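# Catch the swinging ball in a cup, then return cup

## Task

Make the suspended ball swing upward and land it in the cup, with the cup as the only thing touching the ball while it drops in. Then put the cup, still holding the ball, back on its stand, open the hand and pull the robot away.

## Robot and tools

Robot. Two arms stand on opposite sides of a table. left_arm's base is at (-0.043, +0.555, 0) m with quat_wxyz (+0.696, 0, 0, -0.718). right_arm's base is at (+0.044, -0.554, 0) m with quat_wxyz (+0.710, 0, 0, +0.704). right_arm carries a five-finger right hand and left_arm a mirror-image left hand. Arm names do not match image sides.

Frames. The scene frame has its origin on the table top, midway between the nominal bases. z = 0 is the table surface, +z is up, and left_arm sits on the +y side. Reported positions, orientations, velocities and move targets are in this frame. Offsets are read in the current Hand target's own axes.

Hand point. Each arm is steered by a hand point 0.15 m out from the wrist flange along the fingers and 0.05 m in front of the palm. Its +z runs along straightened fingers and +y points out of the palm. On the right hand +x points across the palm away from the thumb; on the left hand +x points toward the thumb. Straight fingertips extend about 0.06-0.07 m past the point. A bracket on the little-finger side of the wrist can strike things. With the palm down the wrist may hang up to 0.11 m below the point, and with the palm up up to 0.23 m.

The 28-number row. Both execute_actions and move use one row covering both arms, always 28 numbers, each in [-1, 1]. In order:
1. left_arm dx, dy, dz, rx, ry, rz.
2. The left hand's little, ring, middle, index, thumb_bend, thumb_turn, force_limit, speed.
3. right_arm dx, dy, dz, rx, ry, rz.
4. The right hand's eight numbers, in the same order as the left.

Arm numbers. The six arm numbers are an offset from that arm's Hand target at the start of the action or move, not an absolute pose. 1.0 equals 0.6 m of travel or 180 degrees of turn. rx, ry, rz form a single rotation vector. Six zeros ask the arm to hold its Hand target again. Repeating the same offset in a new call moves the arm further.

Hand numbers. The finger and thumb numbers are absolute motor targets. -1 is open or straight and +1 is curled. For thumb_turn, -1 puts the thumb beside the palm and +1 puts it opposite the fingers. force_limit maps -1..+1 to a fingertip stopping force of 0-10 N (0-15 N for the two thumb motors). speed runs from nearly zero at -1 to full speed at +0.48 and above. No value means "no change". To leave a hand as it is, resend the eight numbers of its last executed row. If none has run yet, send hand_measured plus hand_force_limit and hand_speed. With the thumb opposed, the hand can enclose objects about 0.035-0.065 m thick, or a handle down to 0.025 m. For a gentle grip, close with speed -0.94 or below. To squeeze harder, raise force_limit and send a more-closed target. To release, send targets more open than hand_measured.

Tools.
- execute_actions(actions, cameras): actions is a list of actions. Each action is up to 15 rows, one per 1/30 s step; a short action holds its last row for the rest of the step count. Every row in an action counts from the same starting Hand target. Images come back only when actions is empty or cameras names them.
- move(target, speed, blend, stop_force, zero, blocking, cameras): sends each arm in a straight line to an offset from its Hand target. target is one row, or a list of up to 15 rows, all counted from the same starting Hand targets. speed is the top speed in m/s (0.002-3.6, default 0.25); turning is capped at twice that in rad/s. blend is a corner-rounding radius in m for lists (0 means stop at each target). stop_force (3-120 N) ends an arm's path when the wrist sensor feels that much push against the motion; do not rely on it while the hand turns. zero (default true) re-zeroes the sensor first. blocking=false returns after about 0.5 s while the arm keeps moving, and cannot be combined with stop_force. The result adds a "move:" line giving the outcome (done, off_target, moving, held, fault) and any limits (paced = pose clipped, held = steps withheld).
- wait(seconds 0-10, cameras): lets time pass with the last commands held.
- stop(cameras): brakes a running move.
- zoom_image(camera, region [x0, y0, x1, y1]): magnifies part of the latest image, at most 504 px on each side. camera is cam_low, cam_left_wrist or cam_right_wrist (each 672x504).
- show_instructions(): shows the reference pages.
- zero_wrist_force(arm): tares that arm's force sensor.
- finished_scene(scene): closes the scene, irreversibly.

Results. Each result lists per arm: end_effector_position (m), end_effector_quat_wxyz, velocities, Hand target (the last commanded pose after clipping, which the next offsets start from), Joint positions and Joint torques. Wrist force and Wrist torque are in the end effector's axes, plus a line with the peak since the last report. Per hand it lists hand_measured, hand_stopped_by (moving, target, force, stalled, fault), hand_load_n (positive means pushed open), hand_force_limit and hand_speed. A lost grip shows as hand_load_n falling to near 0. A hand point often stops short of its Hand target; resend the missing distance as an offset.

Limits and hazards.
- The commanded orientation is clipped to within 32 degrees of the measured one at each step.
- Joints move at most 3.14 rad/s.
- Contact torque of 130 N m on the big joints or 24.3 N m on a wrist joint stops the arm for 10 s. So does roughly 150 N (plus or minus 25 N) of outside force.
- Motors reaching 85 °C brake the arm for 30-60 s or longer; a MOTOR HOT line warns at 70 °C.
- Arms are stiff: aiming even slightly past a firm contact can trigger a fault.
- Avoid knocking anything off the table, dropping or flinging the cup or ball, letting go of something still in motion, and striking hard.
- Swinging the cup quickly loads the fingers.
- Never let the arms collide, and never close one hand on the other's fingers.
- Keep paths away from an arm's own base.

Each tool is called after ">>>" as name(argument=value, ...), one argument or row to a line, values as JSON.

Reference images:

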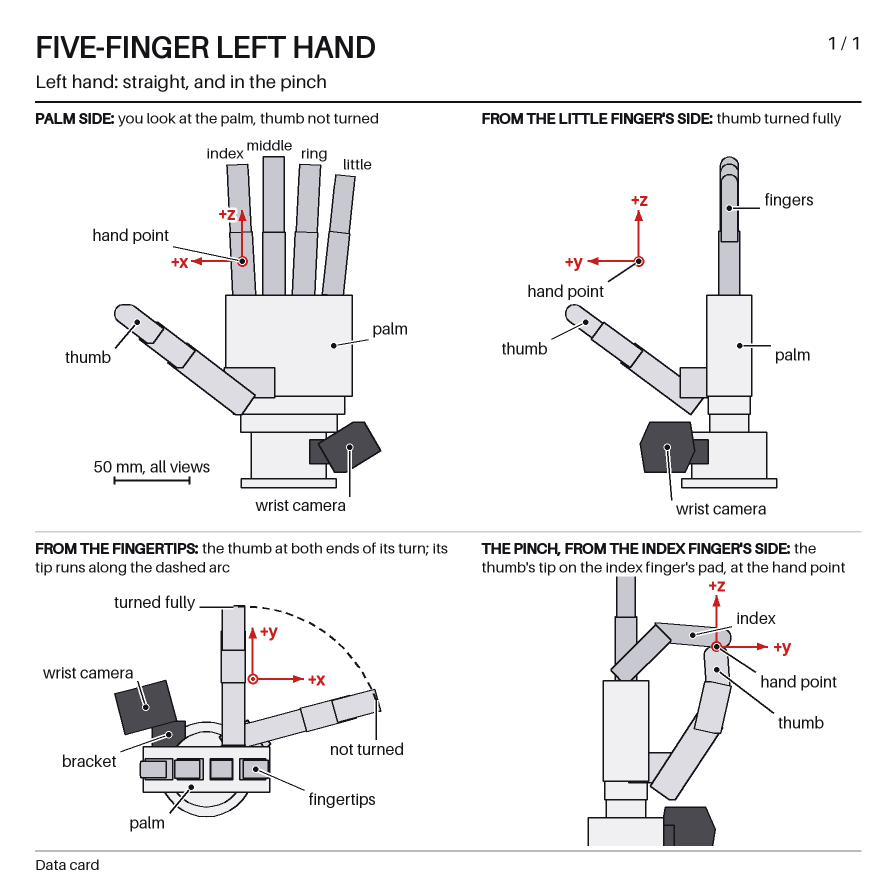

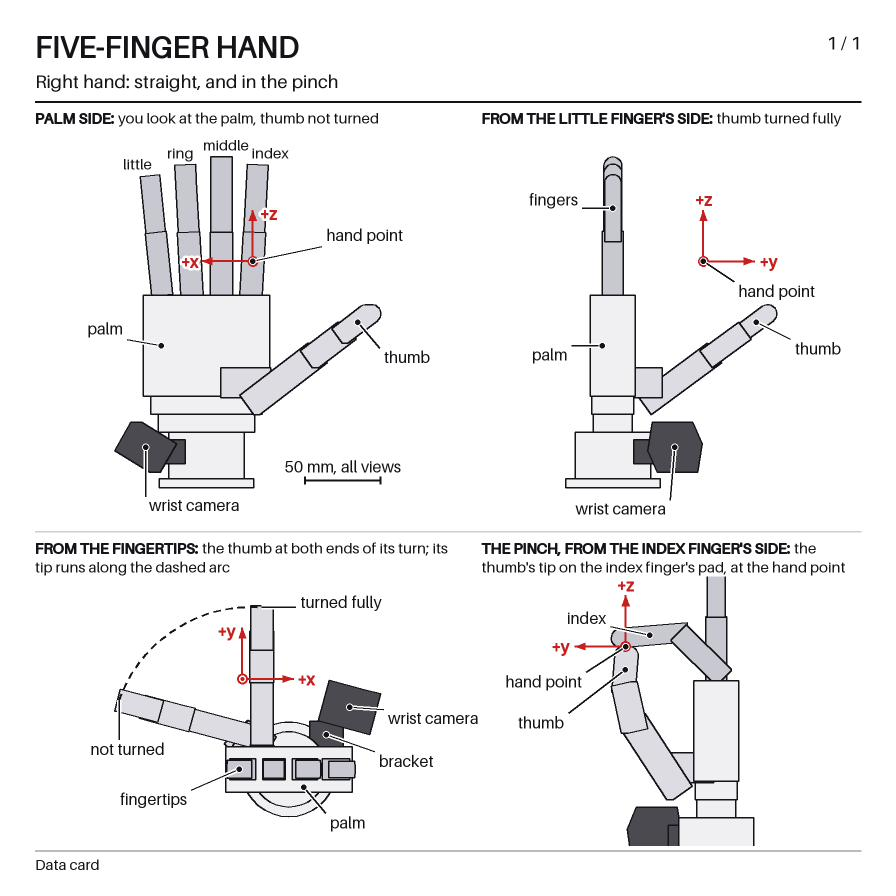

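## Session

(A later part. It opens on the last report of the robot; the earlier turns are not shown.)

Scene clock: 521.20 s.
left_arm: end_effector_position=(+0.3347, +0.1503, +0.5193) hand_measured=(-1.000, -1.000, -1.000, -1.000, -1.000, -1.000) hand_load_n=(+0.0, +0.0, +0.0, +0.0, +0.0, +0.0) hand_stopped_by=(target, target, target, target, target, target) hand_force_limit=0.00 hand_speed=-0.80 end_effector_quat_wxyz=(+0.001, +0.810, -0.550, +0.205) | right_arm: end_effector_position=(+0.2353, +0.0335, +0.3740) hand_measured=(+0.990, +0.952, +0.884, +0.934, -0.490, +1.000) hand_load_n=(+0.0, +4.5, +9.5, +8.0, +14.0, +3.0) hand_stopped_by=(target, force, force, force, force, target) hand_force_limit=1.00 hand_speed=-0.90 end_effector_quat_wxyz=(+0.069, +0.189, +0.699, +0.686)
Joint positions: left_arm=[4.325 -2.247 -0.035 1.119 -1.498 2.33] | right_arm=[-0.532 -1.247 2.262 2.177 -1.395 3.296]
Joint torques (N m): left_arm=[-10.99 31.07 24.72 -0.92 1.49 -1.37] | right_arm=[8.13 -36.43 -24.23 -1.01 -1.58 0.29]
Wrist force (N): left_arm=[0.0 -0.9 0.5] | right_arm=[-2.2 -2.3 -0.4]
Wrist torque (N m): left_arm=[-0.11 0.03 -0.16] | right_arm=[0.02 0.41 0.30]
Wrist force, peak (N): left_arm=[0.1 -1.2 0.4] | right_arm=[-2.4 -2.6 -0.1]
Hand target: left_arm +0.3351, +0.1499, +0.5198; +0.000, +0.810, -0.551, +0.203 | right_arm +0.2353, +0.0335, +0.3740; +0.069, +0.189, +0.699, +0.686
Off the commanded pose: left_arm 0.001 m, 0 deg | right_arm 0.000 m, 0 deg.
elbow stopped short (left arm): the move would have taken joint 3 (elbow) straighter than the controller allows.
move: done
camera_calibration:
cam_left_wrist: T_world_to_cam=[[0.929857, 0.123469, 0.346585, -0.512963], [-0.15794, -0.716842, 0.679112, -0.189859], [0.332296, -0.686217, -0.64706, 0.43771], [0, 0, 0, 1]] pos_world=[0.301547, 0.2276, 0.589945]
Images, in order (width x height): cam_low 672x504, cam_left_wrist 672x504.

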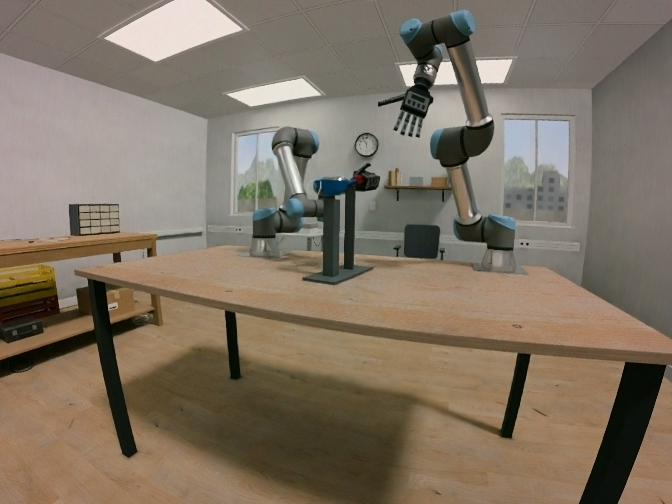

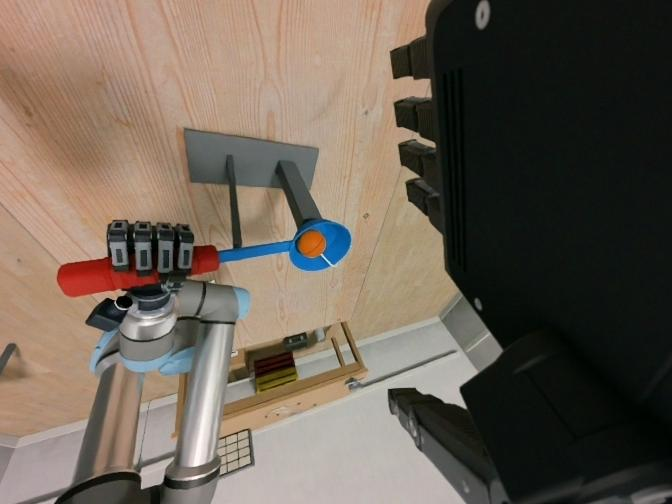

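>>> move(
  target=[0,0,0,0,0,0,-1,-1,-1,-1,-1,-1,0,-0.8,0.00057,-0.00062,-0.0104,0.00161,0.00985,-0.00049,0.99,0.98,0.98,0.98,0.98,1,1,-0.9],
  speed=0.02,
  cameras=["cam_low", "cam_left_wrist"],
)

>>> zoom_image(
  camera="cam_left_wrist",
  region=[218, 222, 268, 272],
)

>>> zoom_image(
  camera="cam_low",
  region=[310, 165, 380, 235],
)

Scene clock: 527.43 s.
left_arm: end_effector_position=(+0.3347, +0.1503, +0.5193) hand_measured=(-1.000, -1.000, -1.000, -1.000, -1.000, -1.000) hand_load_n=(+0.0, +0.0, +0.0, +0.0, +0.0, +0.0) hand_stopped_by=(target, target, target, target, target, target) hand_force_limit=0.00 hand_speed=-0.80 end_effector_quat_wxyz=(+0.001, +0.810, -0.550, +0.205) | right_arm: end_effector_position=(+0.2328, +0.0277, +0.3740) hand_measured=(+0.990, +0.952, +0.884, +0.934, -0.490, +1.000) hand_load_n=(+0.0, +4.5, +10.0, +8.5, +14.5, +3.0) hand_stopped_by=(target, force, force, force, force, target) hand_force_limit=1.00 hand_speed=-0.90 end_effector_quat_wxyz=(+0.059, +0.178, +0.702, +0.687) end_effector_velocity=(+0.000, +0.000, +0.000) end_effector_angular_velocity=(+0.001, -0.001, -0.003)
Joint positions: left_arm=[4.325 -2.247 -0.035 1.119 -1.498 2.33] | right_arm=[-0.558 -1.263 2.287 2.167 -1.338 3.293]
Joint velocities: left_arm=[within noise] | right_arm=[0.001 0 -0.001 0 -0.005 0]
Joint torques (N m): left_arm=[-1.29 34.35 25.46 0.62 1.74 0.44] | right_arm=[7.19 -21.21 -24.78 -2.66 -2.04 -1.04]
Wrist force (N): left_arm=[0.2 -0.9 0.3] | right_arm=[-2.2 -2.5 0.0]
Wrist torque (N m): left_arm=[-0.10 0.00 -0.15] | right_arm=[-0.05 0.38 0.27]
Wrist force, peak (N): left_arm=[0.1 -1.3 0.3] | right_arm=[-2.4 -2.7 -0.2]
Hand target: left_arm +0.3351, +0.1499, +0.5198; +0.000, +0.810, -0.551, +0.203 | right_arm +0.2327, +0.0278, +0.3740; +0.059, +0.178, +0.702, +0.687
Off the commanded pose: left_arm 0.001 m, 0 deg | right_arm 0.000 m, 0 deg.
elbow stopped short (left arm): the move would have taken joint 3 (elbow) straighter than the controller allows.
move: done
camera_calibration:
cam_left_wrist: T_world_to_cam=[[0.929859, 0.123478, 0.346576, -0.51296], [-0.157928, -0.71684, 0.679116, -0.189865], [0.332296, -0.686217, -0.64706, 0.43771], [0, 0, 0, 1]] pos_world=[0.301547, 0.2276, 0.589945]
Images, in order (width x height): cam_low 672x504, cam_left_wrist 672x504.

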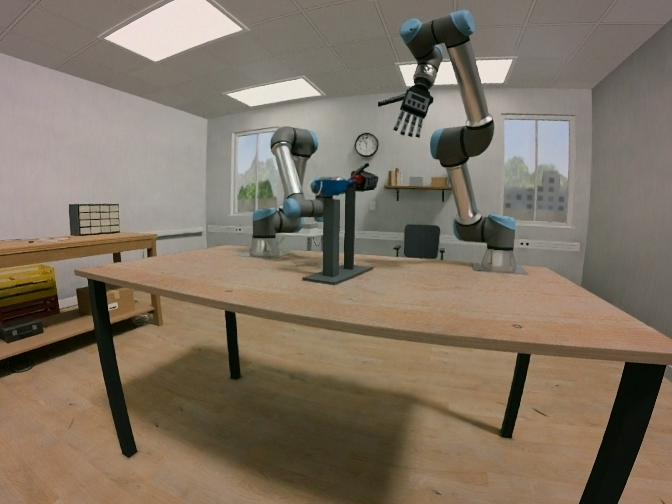

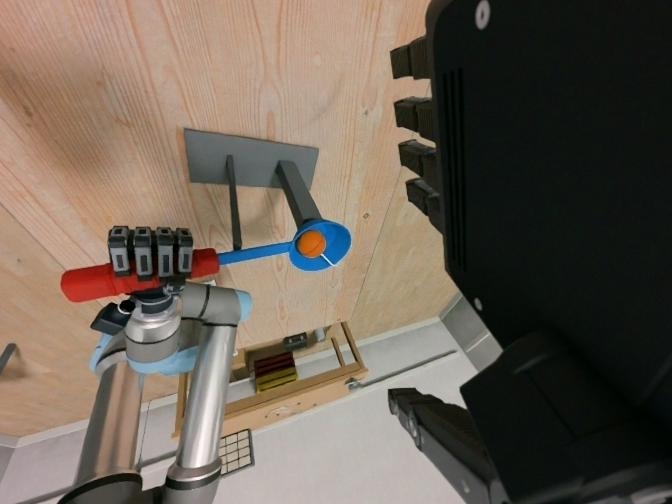

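Scaled by 10.080 from the camera's 672x504 image, which has a finer 960x720 frame.

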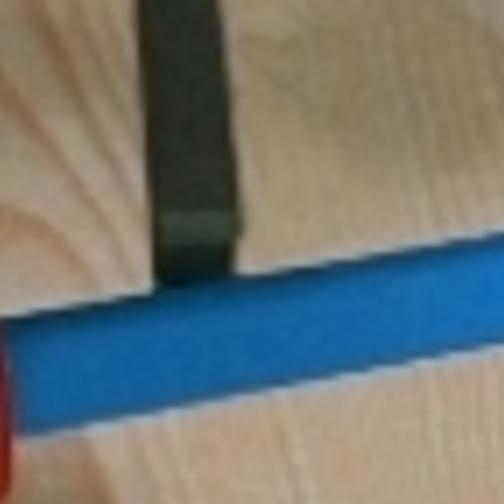

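Scaled by 7.200 from the camera's 672x504 image, which has a finer 960x720 frame.

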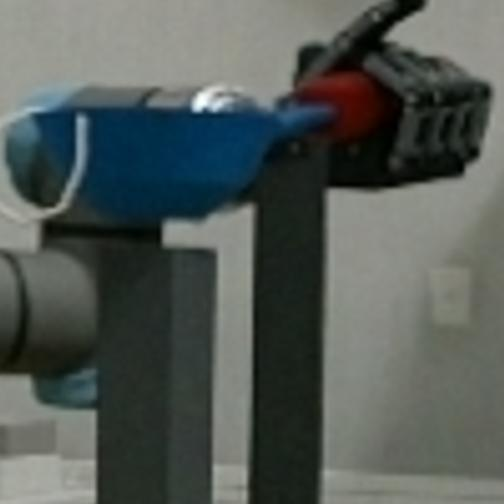

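>>> zoom_image(
  camera="cam_low",
  region=[308, 170, 353, 210],
)

Scaled by 11.200 from the camera's 672x504 image, which has a finer 960x720 frame.

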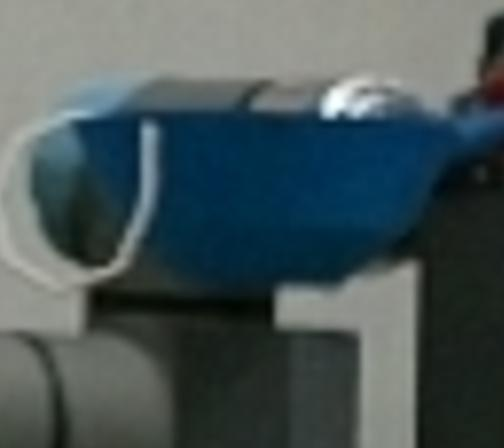

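>>> move(
  target=[0,0,0,0,0,0,-1,-1,-1,-1,-1,-1,0,-0.8,-0.00188,-0.0115,0.00057,0,0,0,0.99,0.98,0.98,0.98,0.98,1,1,-0.9],
  speed=0.015,
  stop_force=3,
  cameras=["cam_low", "cam_left_wrist"],
)

>>> zoom_image(
  camera="cam_left_wrist",
  region=[218, 222, 268, 272],
)

>>> zoom_image(
  camera="cam_low",
  region=[310, 165, 380, 235],
)

Scene clock: 557.63 s.
left_arm: end_effector_position=(+0.3347, +0.1503, +0.5193) hand_measured=(-1.000, -1.000, -1.000, -1.000, -1.000, -1.000) hand_load_n=(+0.0, +0.0, +0.0, +0.0, +0.0, +0.0) hand_stopped_by=(target, target, target, target, target, target) hand_force_limit=0.00 hand_speed=-0.80 end_effector_quat_wxyz=(+0.001, +0.810, -0.550, +0.205) | right_arm: end_effector_position=(+0.2327, +0.0278, +0.3670) hand_measured=(+0.990, +0.952, +0.884, +0.934, -0.490, +1.000) hand_load_n=(+0.0, +4.5, +10.0, +8.0, +14.5, +3.0) hand_stopped_by=(target, force, force, force, force, target) hand_force_limit=1.00 hand_speed=-0.90 end_effector_quat_wxyz=(+0.059, +0.178, +0.702, +0.687)
Joint positions: left_arm=[4.325 -2.247 -0.035 1.119 -1.498 2.33] | right_arm=[-0.558 -1.244 2.291 2.145 -1.338 3.293]
Joint torques (N m): left_arm=[9.4 39.05 23.56 0.68 1.75 1.6] | right_arm=[9.92 -37.31 -22.54 -0.63 -1.63 -0.23]
Wrist force (N): left_arm=[-0.1 -1.0 0.1] | right_arm=[-2.3 -2.5 -0.1]
Wrist torque (N m): left_arm=[-0.10 0.03 -0.16] | right_arm=[-0.05 0.42 0.26]
Wrist force, peak (N): left_arm=[0.0 -1.1 0.5] | right_arm=[-2.6 -2.7 -0.1]
Hand target: left_arm +0.3351, +0.1499, +0.5198; +0.000, +0.810, -0.551, +0.203 | right_arm +0.2327, +0.0278, +0.3670; +0.059, +0.178, +0.702, +0.687
Off the commanded pose: left_arm 0.001 m, 0 deg | right_arm 0.000 m, 0 deg.
elbow stopped short (left arm): the move would have taken joint 3 (elbow) straighter than the controller allows.
move: done
camera_calibration:
cam_left_wrist: T_world_to_cam=[[0.929859, 0.123478, 0.346576, -0.51296], [-0.157928, -0.71684, 0.679116, -0.189865], [0.332296, -0.686217, -0.64706, 0.43771], [0, 0, 0, 1]] pos_world=[0.301547, 0.2276, 0.589945]
Images, in order (width x height): cam_low 672x504, cam_left_wrist 672x504.

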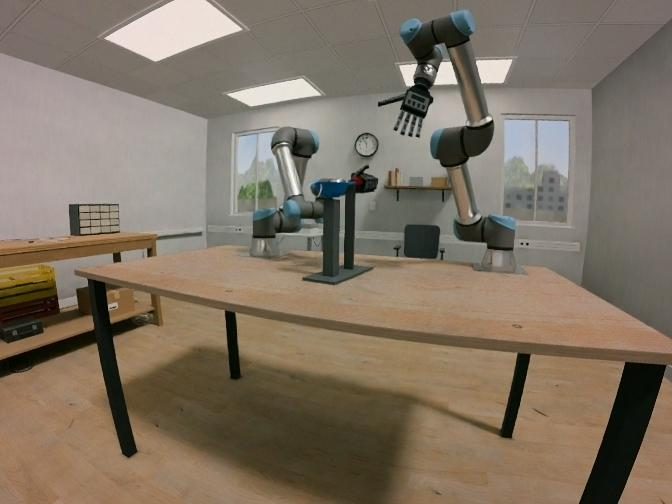

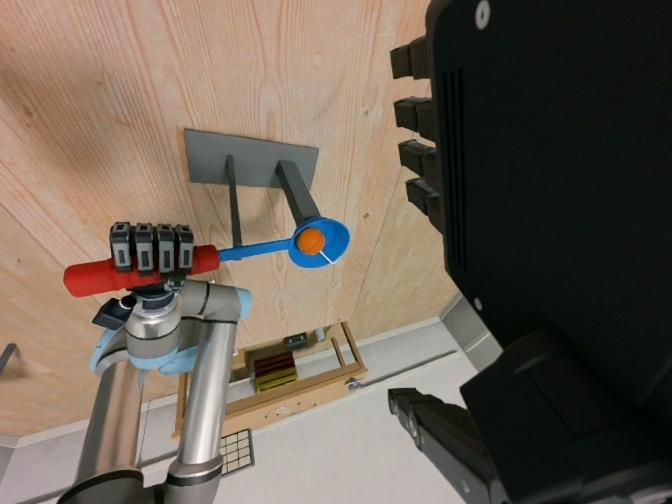

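Scaled by 10.080 from the camera's 672x504 image, which has a finer 960x720 frame.

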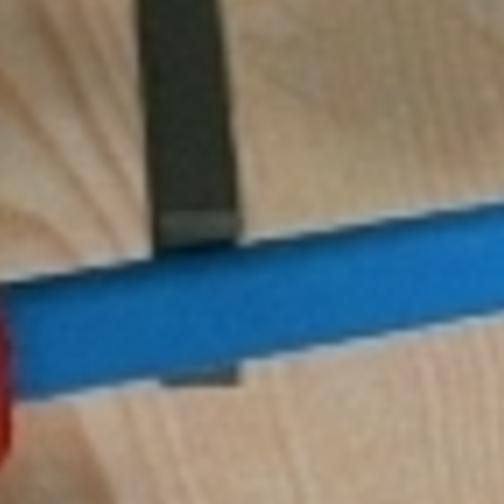

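Scaled by 7.200 from the camera's 672x504 image, which has a finer 960x720 frame.

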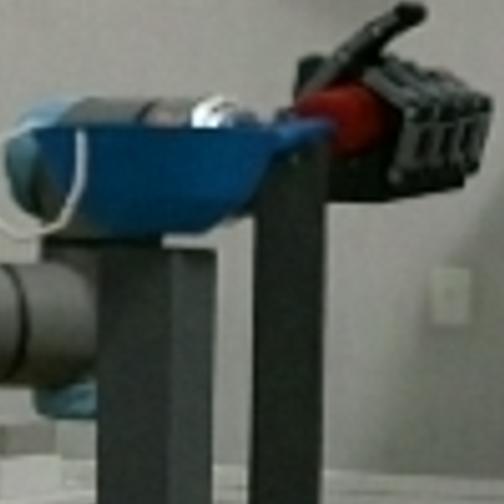

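>>> move(
  target=[0,0,0,0,0,0,-1,-1,-1,-1,-1,-1,0,-0.8,-0.00322,-0.01971,0.00097,0,0,0,0.99,0.98,0.98,0.98,0.98,1,1,-0.9],
  speed=0.01,
  stop_force=3,
  cameras=["cam_low", "cam_left_wrist"],
)

>>> zoom_image(
  camera="cam_left_wrist",
  region=[218, 222, 268, 272],
)

>>> zoom_image(
  camera="cam_low",
  region=[310, 165, 380, 235],
)

Scene clock: 562.10 s.
left_arm: end_effector_position=(+0.3347, +0.1503, +0.5193) hand_measured=(-1.000, -1.000, -1.000, -1.000, -1.000, -1.000) hand_load_n=(+0.0, +0.0, +0.0, +0.0, +0.0, +0.0) hand_stopped_by=(target, target, target, target, target, target) hand_force_limit=0.00 hand_speed=-0.80 end_effector_quat_wxyz=(+0.001, +0.810, -0.550, +0.205) | right_arm: end_effector_position=(+0.2327, +0.0278, +0.3570) hand_measured=(+0.990, +0.952, +0.884, +0.934, -0.490, +1.000) hand_load_n=(+0.0, +0.0, +9.5, +7.0, +14.5, +2.0) hand_stopped_by=(target, force, force, force, force, target) hand_force_limit=1.00 hand_speed=-0.90 end_effector_quat_wxyz=(+0.059, +0.178, +0.702, +0.687)
Joint positions: left_arm=[4.325 -2.247 -0.035 1.119 -1.498 2.33] | right_arm=[-0.558 -1.216 2.295 2.113 -1.338 3.293]
Joint torques (N m): left_arm=[8.95 43.4 24.04 0.59 1.79 1.4] | right_arm=[6.73 -35.52 -23.83 -3.33 -0.67 -0.32]
Wrist force (N): left_arm=[-0.1 -0.8 0.2] | right_arm=[-3.0 -0.4 -0.1]
Wrist torque (N m): left_arm=[-0.09 0.04 -0.17] | right_arm=[0.00 0.53 -0.13]
Wrist force, peak (N): left_arm=[0.2 -1.1 0.5] | right_arm=[-2.6 -2.7 -0.2]
Hand target: left_arm +0.3351, +0.1499, +0.5198; +0.000, +0.810, -0.551, +0.203 | right_arm +0.2327, +0.0278, +0.3570; +0.059, +0.178, +0.702, +0.687 (not the last commanded pose)
Off the commanded pose: left_arm 0.001 m, 0 deg | right_arm 0.002 m, 0 deg.
elbow stopped short (left arm): the move would have taken joint 3 (elbow) straighter than the controller allows.
move: contact (right_arm)
camera_calibration:
cam_left_wrist: T_world_to_cam=[[0.929859, 0.123478, 0.346576, -0.51296], [-0.157928, -0.71684, 0.679116, -0.189865], [0.332296, -0.686217, -0.64706, 0.43771], [0, 0, 0, 1]] pos_world=[0.301547, 0.2276, 0.589945]
Images, in order (width x height): cam_low 672x504, cam_left_wrist 672x504.

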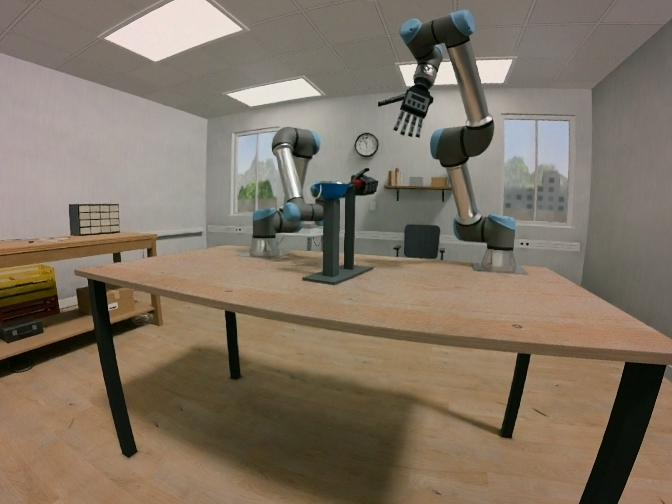

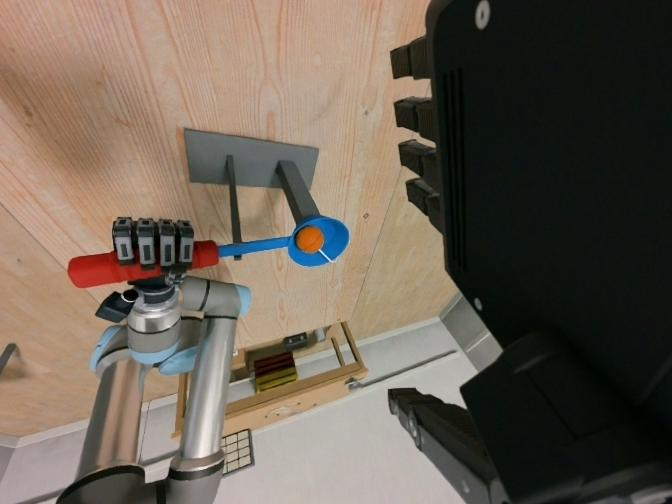

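Scaled by 10.080 from the camera's 672x504 image, which has a finer 960x720 frame.

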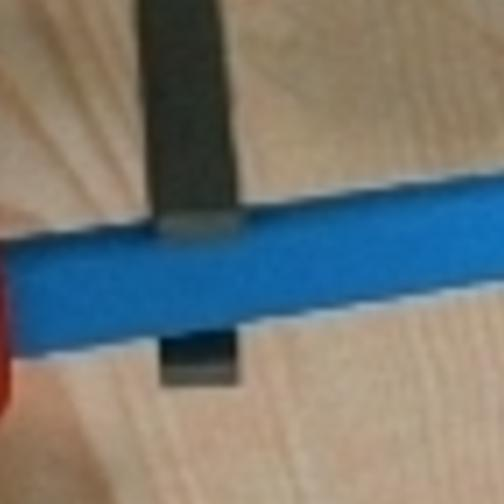

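Scaled by 7.200 from the camera's 672x504 image, which has a finer 960x720 frame.

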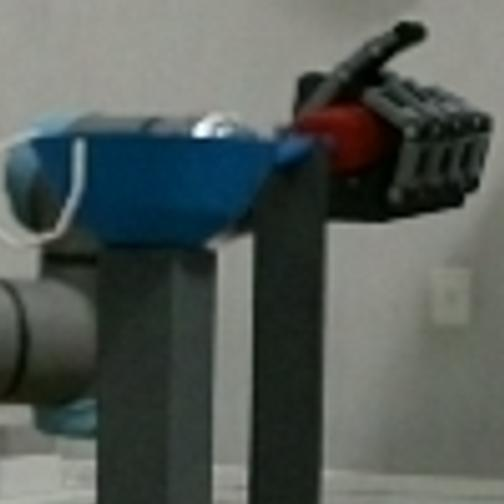

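>>> move(
  target=[0,0,0,0,0,0,-1,-1,-1,-1,-1,-1,0,-0.8,0,0,0,0,0,0,0.99,0.98,0.98,0.98,-1,1,1,-0.85],
  cameras=["cam_low", "cam_left_wrist"],
)

>>> zoom_image(
  camera="cam_left_wrist",
  region=[60, 180, 360, 320],
)

>>> zoom_image(
  camera="cam_low",
  region=[310, 155, 390, 235],
)

Scene clock: 568.27 s.
left_arm: end_effector_position=(+0.3347, +0.1503, +0.5193) hand_measured=(-1.000, -1.000, -1.000, -1.000, -1.000, -1.000) hand_load_n=(+0.0, +0.0, +0.0, +0.0, +0.0, -0.5) hand_stopped_by=(target, target, target, target, target, target) hand_force_limit=0.00 hand_speed=-0.80 end_effector_quat_wxyz=(+0.001, +0.810, -0.550, +0.205) | right_arm: end_effector_position=(+0.2327, +0.0278, +0.3570) hand_measured=(+0.990, +0.952, +0.884, +0.934, -1.000, +1.000) hand_load_n=(+0.0, +0.0, +0.0, +7.0, -0.5, +0.0) hand_stopped_by=(target, force, force, force, target, target) hand_force_limit=1.00 hand_speed=-0.85 end_effector_quat_wxyz=(+0.059, +0.178, +0.702, +0.687)
Joint positions: left_arm=[4.325 -2.247 -0.035 1.119 -1.498 2.33] | right_arm=[-0.558 -1.216 2.295 2.113 -1.338 3.293]
Joint torques (N m): left_arm=[9.61 48.61 23.33 0.58 1.72 1.43] | right_arm=[-2.07 -35.19 -22.35 -3.7 1.2 -0.45]
Wrist force (N): left_arm=[-0.1 -0.9 0.2] | right_arm=[-2.8 -0.3 0.1]
Wrist torque (N m): left_arm=[-0.11 0.05 -0.16] | right_arm=[-0.03 0.48 -0.15]
Wrist force, peak (N): left_arm=[0.1 -1.2 0.4] | right_arm=[-3.1 0.0 0.1]
Hand target: left_arm +0.3351, +0.1499, +0.5198; +0.000, +0.810, -0.551, +0.203 | right_arm +0.2327, +0.0278, +0.3570; +0.059, +0.178, +0.702, +0.687
Off the commanded pose: left_arm 0.001 m, 0 deg | right_arm 0.000 m, 0 deg.
elbow stopped short (left arm): the move would have taken joint 3 (elbow) straighter than the controller allows.
move: done
camera_calibration:
cam_left_wrist: T_world_to_cam=[[0.929859, 0.123478, 0.346576, -0.51296], [-0.157928, -0.71684, 0.679116, -0.189865], [0.332296, -0.686217, -0.64706, 0.43771], [0, 0, 0, 1]] pos_world=[0.301547, 0.2276, 0.589945]
Images, in order (width x height): cam_low 672x504, cam_left_wrist 672x504.

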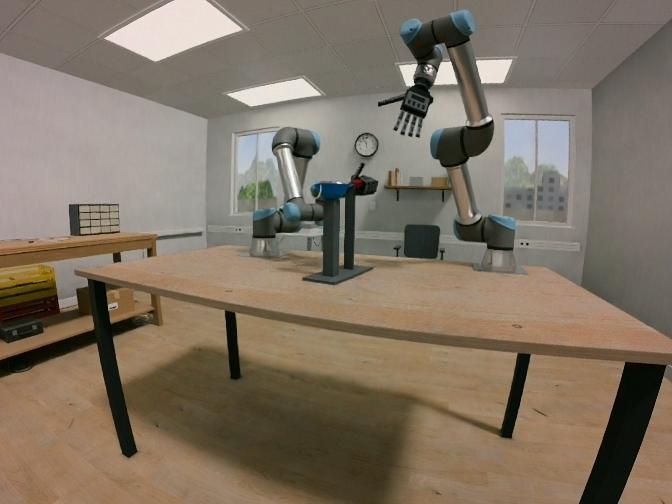

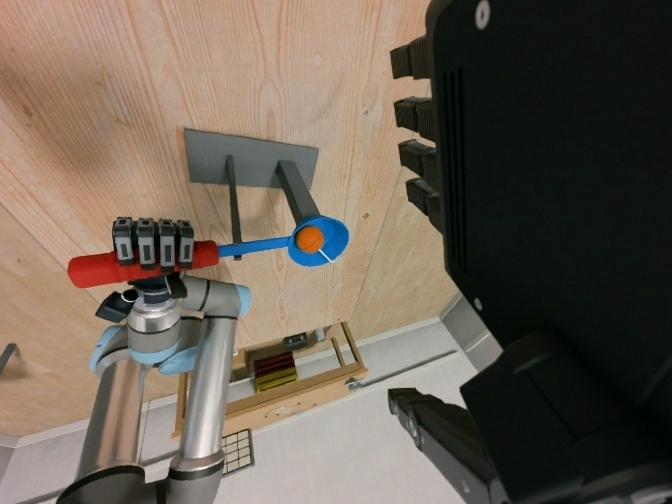

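Scaled by 1.680 from the camera's 672x504 image, which has a finer 960x720 frame.

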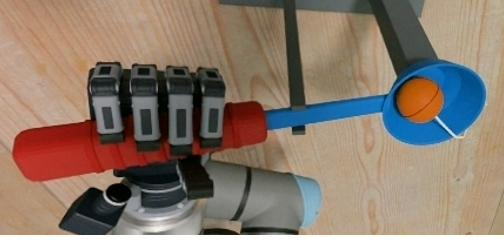

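Scaled by 6.300 from the camera's 672x504 image, which has a finer 960x720 frame.

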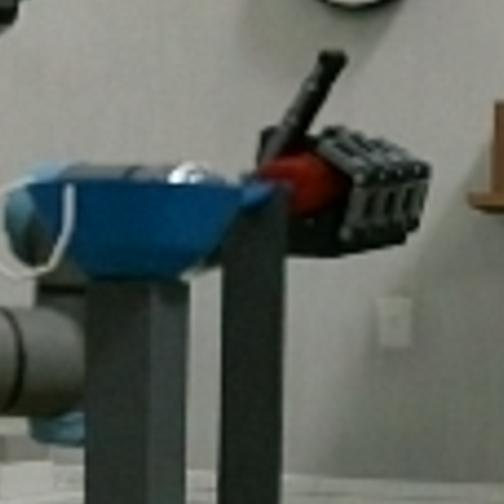

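>>> move(
  target=[0,0,0,0,0,0,-1,-1,-1,-1,-1,-1,0,-0.8,0,0,0,0,0,0,0.5,0.5,0.5,0.5,-1,1,1,-0.88],
  cameras=["cam_left_wrist"],
)

>>> zoom_image(
  camera="cam_left_wrist",
  region=[60, 180, 360, 320],
)

Scene clock: 571.00 s.
left_arm: end_effector_position=(+0.3347, +0.1503, +0.5193) hand_measured=(-1.000, -1.000, -1.000, -1.000, -1.000, -1.000) hand_load_n=(+0.0, +0.0, +0.0, +0.0, -0.5, +0.0) hand_stopped_by=(target, target, target, target, target, target) hand_force_limit=0.00 hand_speed=-0.80 end_effector_quat_wxyz=(+0.001, +0.810, -0.550, +0.205) | right_arm: end_effector_position=(+0.2327, +0.0278, +0.3570) hand_measured=(+0.500, +0.500, +0.500, +0.500, -1.000, +1.000) hand_load_n=(+0.0, +0.0, +0.0, +0.0, +0.0, +0.0) hand_stopped_by=(target, target, target, target, target, target) hand_force_limit=1.00 hand_speed=-0.88 end_effector_quat_wxyz=(+0.059, +0.178, +0.702, +0.687)
Joint positions: left_arm=[4.325 -2.247 -0.035 1.119 -1.498 2.33] | right_arm=[-0.558 -1.216 2.295 2.113 -1.338 3.293]
Joint torques (N m): left_arm=[10.01 51 24.55 0.67 1.63 1.47] | right_arm=[-5.88 -34.51 -21.97 -3.76 1.25 -0.33]
Wrist force (N): left_arm=[-0.1 -0.8 0.3] | right_arm=[-2.5 -0.4 -0.4]
Wrist torque (N m): left_arm=[-0.08 0.05 -0.17] | right_arm=[0.05 0.44 -0.06]
Wrist force, peak (N): left_arm=[0.0 -1.1 0.3] | right_arm=[-2.8 -1.1 -0.2]
Hand target: left_arm +0.3351, +0.1499, +0.5198; +0.000, +0.810, -0.551, +0.203 | right_arm +0.2327, +0.0278, +0.3570; +0.059, +0.178, +0.702, +0.687
Off the commanded pose: left_arm 0.001 m, 0 deg | right_arm 0.000 m, 0 deg.
elbow stopped short (left arm): the move would have taken joint 3 (elbow) straighter than the controller allows.
move: done
camera_calibration:
cam_left_wrist: T_world_to_cam=[[0.929859, 0.123478, 0.346576, -0.51296], [-0.157928, -0.71684, 0.679116, -0.189865], [0.332296, -0.686217, -0.64706, 0.43771], [0, 0, 0, 1]] pos_world=[0.301547, 0.2276, 0.589945]
Images, in order (width x height): cam_left_wrist 672x504.

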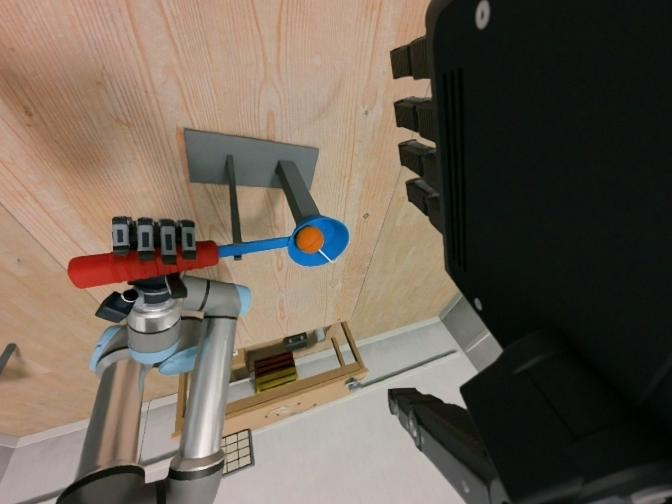

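Scaled by 1.680 from the camera's 672x504 image, which has a finer 960x720 frame.

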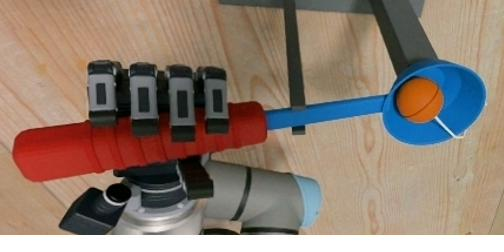

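>>> move(
  target=[0,0,0,0,0,0,-1,-1,-1,-1,-1,-1,0,-0.8,0,0,0,0,0,0,-1,-1,-1,-1,-1,1,1,-0.8],
)

>>> move(
  target=[0,0,0,0,0,0,-1,-1,-1,-1,-1,-1,0,-0.8,-0.00202,-0.01232,-0.0494,0,0,0,-1,-1,-1,-1,-1,1,1,-0.8],
  speed=0.03,
  stop_force=3,
  cameras=["cam_low", "cam_left_wrist"],
)

>>> zoom_image(
  camera="cam_left_wrist",
  region=[60, 180, 360, 320],
)

Scene clock: 576.20 s.
left_arm: end_effector_position=(+0.3347, +0.1503, +0.5193) hand_measured=(-1.000, -1.000, -1.000, -1.000, -1.000, -1.000) hand_load_n=(+0.0, +0.0, +0.0, +0.0, +0.0, +0.0) hand_stopped_by=(target, target, target, target, target, target) hand_force_limit=0.00 hand_speed=-0.80 end_effector_quat_wxyz=(+0.001, +0.810, -0.550, +0.205) | right_arm: end_effector_position=(+0.2327, +0.0278, +0.3570) hand_measured=(-1.000, -1.000, -1.000, -1.000, -1.000, +1.000) hand_load_n=(+0.0, +0.0, +0.0, +0.0, +0.0, +0.0) hand_stopped_by=(target, target, target, target, target, target) hand_force_limit=1.00 hand_speed=-0.80 end_effector_quat_wxyz=(+0.059, +0.178, +0.702, +0.687)
Joint positions: left_arm=[4.325 -2.247 -0.035 1.119 -1.498 2.33] | right_arm=[-0.558 -1.216 2.295 2.113 -1.338 3.293]
Joint torques (N m): left_arm=[10.11 53.43 23.5 0.65 1.58 1.43] | right_arm=[-6.15 -31.83 -18.56 -3.86 0.95 -0.4]
Wrist force (N): left_arm=[-0.1 -1.0 0.2] | right_arm=[-2.1 -0.8 -0.4]
Wrist torque (N m): left_arm=[-0.12 0.05 -0.16] | right_arm=[0.01 0.38 -0.05]
Wrist force, peak (N): left_arm=[0.0 -1.2 0.3] | right_arm=[-2.8 -0.4 -0.5]
Hand target: left_arm +0.3351, +0.1499, +0.5198; +0.000, +0.810, -0.551, +0.203 | right_arm +0.2327, +0.0278, +0.3570; +0.059, +0.178, +0.702, +0.687
Off the commanded pose: left_arm 0.001 m, 0 deg | right_arm 0.000 m, 0 deg.
elbow stopped short (left arm): the move would have taken joint 3 (elbow) straighter than the controller allows.
move: done

Scene clock: 578.27 s.
left_arm: end_effector_position=(+0.3347, +0.1503, +0.5193) hand_measured=(-1.000, -1.000, -1.000, -1.000, -1.000, -1.000) hand_load_n=(+0.0, +0.0, +0.0, +0.0, +0.0, +0.0) hand_stopped_by=(target, target, target, target, target, target) hand_force_limit=0.00 hand_speed=-0.80 end_effector_quat_wxyz=(+0.001, +0.810, -0.550, +0.205) | right_arm: end_effector_position=(+0.2229, -0.0005, +0.3509) hand_measured=(-1.000, -1.000, -1.000, -1.000, -1.000, +1.000) hand_load_n=(-0.5, +0.0, +0.0, +0.0, +0.0, +0.0) hand_stopped_by=(target, target, target, target, target, target) hand_force_limit=1.00 hand_speed=-0.80 end_effector_quat_wxyz=(+0.059, +0.178, +0.702, +0.687)
Joint positions: left_arm=[4.325 -2.247 -0.035 1.119 -1.498 2.33] | right_arm=[-0.58 -1.245 2.383 2.055 -1.315 3.292]
Joint torques (N m): left_arm=[9.74 52.31 23.03 0.57 1.66 1.42] | right_arm=[8.76 -16.3 -19.57 0.12 -1.52 -0.44]
Wrist force (N): left_arm=[-0.1 -0.7 0.3] | right_arm=[-2.1 1.2 -0.6]
Wrist torque (N m): left_arm=[-0.07 0.04 -0.17] | right_arm=[0.14 0.43 -0.04]
Wrist force, peak (N): left_arm=[-0.2 -1.1 0.5] | right_arm=[-2.8 -0.7 0.1]
Hand target: left_arm +0.3351, +0.1499, +0.5198; +0.000, +0.810, -0.551, +0.203 | right_arm +0.2229, -0.0005, +0.3509; +0.059, +0.178, +0.702, +0.687
Off the commanded pose: left_arm 0.001 m, 0 deg | right_arm 0.000 m, 0 deg.
elbow stopped short (left arm): the move would have taken joint 3 (elbow) straighter than the controller allows.
move: done
camera_calibration:
cam_left_wrist: T_world_to_cam=[[0.929859, 0.123478, 0.346576, -0.51296], [-0.157928, -0.71684, 0.679116, -0.189865], [0.332296, -0.686217, -0.64706, 0.43771], [0, 0, 0, 1]] pos_world=[0.301547, 0.2276, 0.589945]
Images, in order (width x height): cam_low 672x504, cam_left_wrist 672x504.

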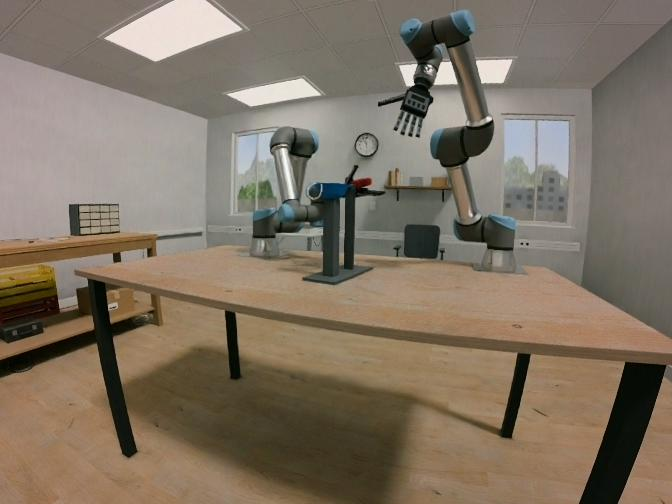

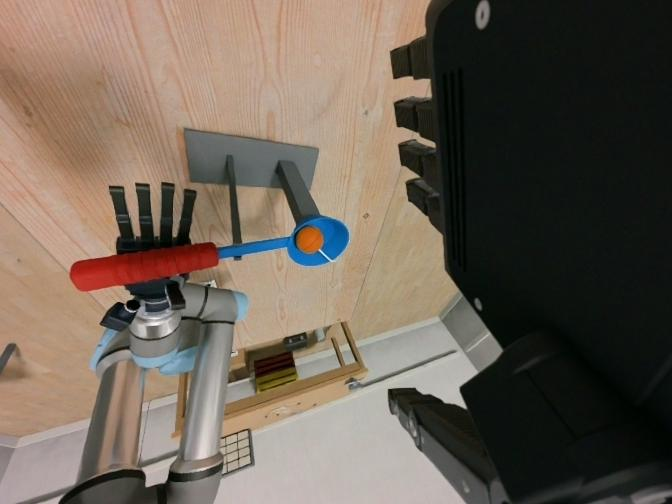

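Scaled by 1.680 from the camera's 672x504 image, which has a finer 960x720 frame.

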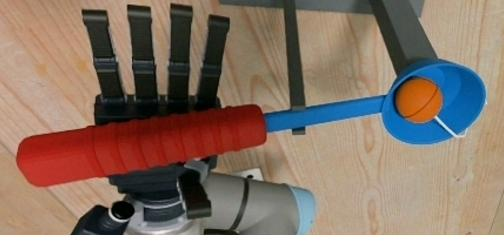

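>>> move(
  target=[
    [0,0,0,0,0,0,-1,-1,-1,-1,-1,-1,0,-0.8,-0.00377,-0.023,-0.0655,0,0,0,-1,-1,-1,-1,-1,1,1,-0.8],
    [0,0,0,0,0,0,-1,-1,-1,-1,-1,-1,0,-0.8,-0.00727,-0.04434,-0.1895,0,0,0,-1,-1,-1,-1,-1,1,1,-0.8],
  ],
  speed=0.05,
  stop_force=3,
  cameras=["cam_low", "cam_left_wrist"],
)

>>> zoom_image(
  camera="cam_left_wrist",
  region=[60, 180, 360, 320],
)

>>> zoom_image(
  camera="cam_low",
  region=[310, 155, 390, 235],
)

Scene clock: 584.90 s.
left_arm: end_effector_position=(+0.3347, +0.1503, +0.5193) hand_measured=(-1.000, -1.000, -1.000, -1.000, -1.000, -1.000) hand_load_n=(+0.0, +0.0, +0.0, +0.5, +0.0, +0.0) hand_stopped_by=(target, target, target, target, target, target) hand_force_limit=0.00 hand_speed=-0.80 end_effector_quat_wxyz=(+0.001, +0.810, -0.550, +0.205) | right_arm: end_effector_position=(+0.1854, -0.1091, +0.3296) hand_measured=(-1.000, -1.000, -1.000, -1.000, -1.000, +1.000) hand_load_n=(+0.0, +0.0, +0.0, +0.0, +0.0, +0.0) hand_stopped_by=(target, target, target, target, target, target) hand_force_limit=1.00 hand_speed=-0.80 end_effector_quat_wxyz=(+0.059, +0.178, +0.702, +0.687)
Joint positions: left_arm=[4.325 -2.247 -0.035 1.119 -1.498 2.33] | right_arm=[-0.737 -1.323 2.724 1.794 -1.159 3.283]
Joint torques (N m): left_arm=[9.47 52.6 22.37 0.69 1.69 1.43] | right_arm=[9.12 -6.14 -14.96 -1.36 -1.48 0.38]
Wrist force (N): left_arm=[-0.1 -0.9 0.1] | right_arm=[-1.8 1.0 -0.6]
Wrist torque (N m): left_arm=[-0.10 0.04 -0.17] | right_arm=[0.17 0.39 -0.02]
Wrist force, peak (N): left_arm=[-0.3 -1.3 0.5] | right_arm=[-2.2 1.1 -0.6]
Hand target: left_arm +0.3351, +0.1499, +0.5198; +0.000, +0.810, -0.551, +0.203 | right_arm +0.1854, -0.1091, +0.3296; +0.059, +0.178, +0.702, +0.687
Off the commanded pose: left_arm 0.001 m, 0 deg | right_arm 0.000 m, 0 deg.
elbow stopped short (left arm): the move would have taken joint 3 (elbow) straighter than the controller allows.
move: done
camera_calibration:
cam_left_wrist: T_world_to_cam=[[0.929859, 0.123478, 0.346576, -0.51296], [-0.157928, -0.71684, 0.679116, -0.189865], [0.332296, -0.686217, -0.64706, 0.43771], [0, 0, 0, 1]] pos_world=[0.301547, 0.2276, 0.589945]
Images, in order (width x height): cam_low 672x504, cam_left_wrist 672x504.

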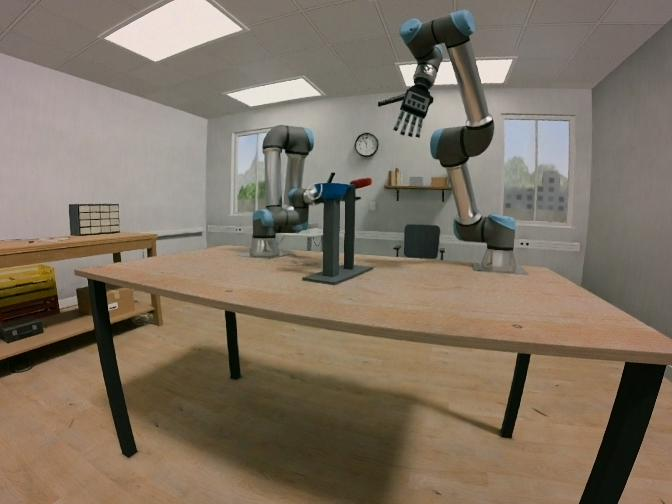

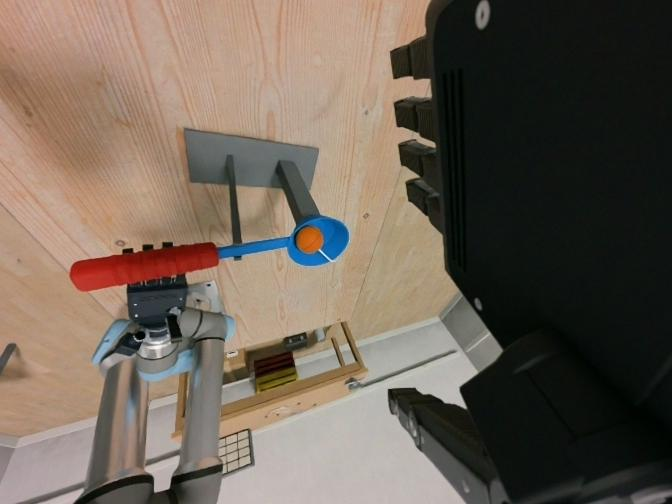

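Scaled by 1.680 from the camera's 672x504 image, which has a finer 960x720 frame.

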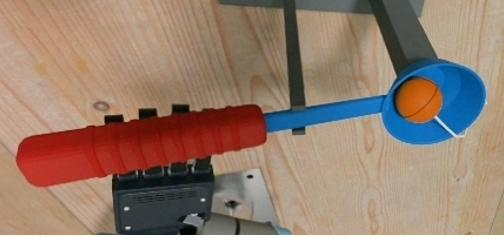

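Scaled by 6.300 from the camera's 672x504 image, which has a finer 960x720 frame.

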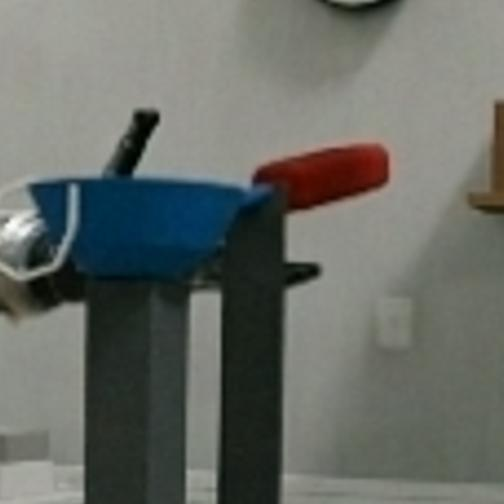

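>>> move(
  target=[
    [0,0,0,0,0,0,-1,-1,-1,-1,-1,-1,0,-0.8,-0.01078,-0.0657,0.00326,0,0,0,-1,-1,-1,-1,-1,1,1,-0.8],
    [-0.2749,0.0502,-0.1108,0,0,0,-1,-1,-1,-1,-1,-1,0,-0.8,0.1751,-0.0995,-0.0622,0,0,0,-1,-1,-1,-1,-1,1,1,-0.8],
  ],
  speed=0.1,
  cameras=["cam_low", "cam_left_wrist"],
)

>>> zoom_image(
  camera="cam_low",
  region=[300, 145, 390, 235],
)

Scene clock: 591.03 s.
left_arm: end_effector_position=(+0.2351, +0.3001, +0.5200) hand_measured=(-1.000, -1.000, -1.000, -1.000, -1.000, -1.000) hand_load_n=(+0.0, +0.0, +0.0, +0.0, +0.0, -0.5) hand_stopped_by=(target, target, target, target, target, target) hand_force_limit=0.00 hand_speed=-0.80 end_effector_quat_wxyz=(+0.000, +0.810, -0.551, +0.203) | right_arm: end_effector_position=(+0.0654, -0.1091, +0.2896) hand_measured=(-1.000, -1.000, -1.000, -1.000, -1.000, +1.000) hand_load_n=(+0.0, +0.5, +0.0, +0.0, +0.0, +0.0) hand_stopped_by=(target, target, target, target, target, target) hand_force_limit=1.00 hand_speed=-0.80 end_effector_quat_wxyz=(+0.059, +0.178, +0.702, +0.687)
Joint positions: left_arm=[4.683 -1.582 -1.023 1.391 -1.367 2.668] | right_arm=[-0.156 -1.094 2.664 1.621 -1.739 3.313]
Joint torques (N m): left_arm=[-4.78 13.12 24.36 0.61 -1.15 -0.08] | right_arm=[3.84 -29.81 8.35 -3.77 -1.47 -0.57]
Wrist force (N): left_arm=[0.0 -1.0 0.6] | right_arm=[-2.0 1.4 -0.6]
Wrist torque (N m): left_arm=[-0.13 0.06 0.01] | right_arm=[0.19 0.37 -0.16]
Wrist force, peak (N): left_arm=[-0.3 -1.3 0.3] | right_arm=[-2.3 1.4 -0.4]
Hand target: left_arm +0.2351, +0.3001, +0.5200; +0.000, +0.810, -0.551, +0.203 | right_arm +0.0654, -0.1092, +0.2896; +0.059, +0.178, +0.702, +0.687
Off the commanded pose: left_arm 0.000 m, 0 deg | right_arm 0.000 m, 0 deg.
elbow stopped short (left arm): the move would have taken joint 3 (elbow) straighter than the controller allows.
move: done
camera_calibration:
cam_left_wrist: T_world_to_cam=[[0.931043, 0.121135, 0.344217, -0.437413], [-0.156362, -0.719875, 0.676262, -0.0965942], [0.329712, -0.683451, -0.651294, 0.575996], [0, 0, 0, 1]] pos_world=[0.202234, 0.377116, 0.591031]
Images, in order (width x height): cam_low 672x504, cam_left_wrist 672x504.

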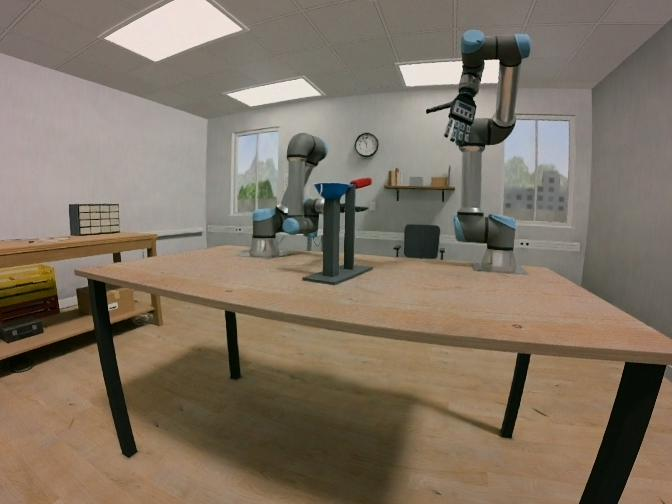

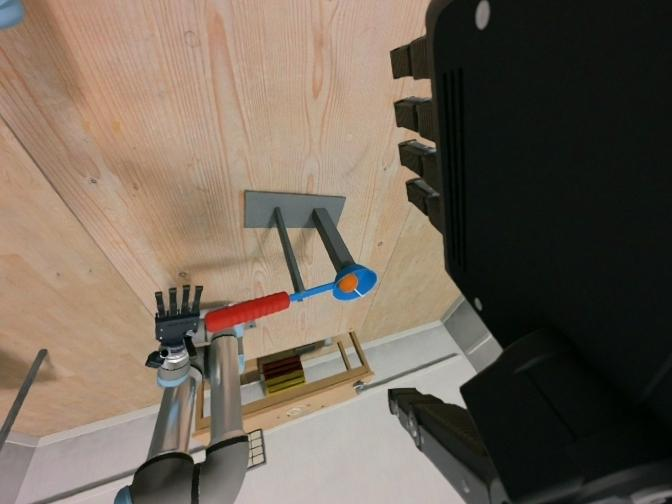

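Scaled by 5.600 from the camera's 672x504 image, which has a finer 960x720 frame.

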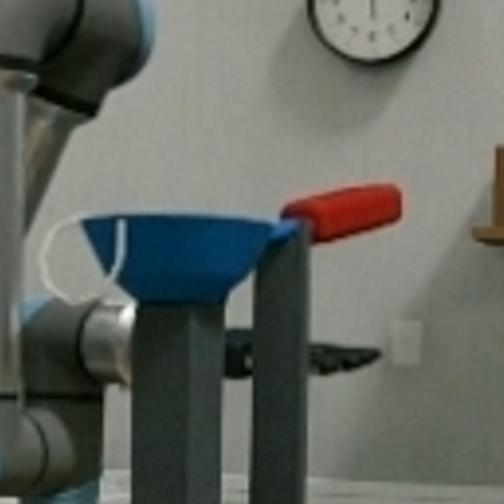

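>>> finished_scene(
  scene=2,
)

The scene is finished: the task was done.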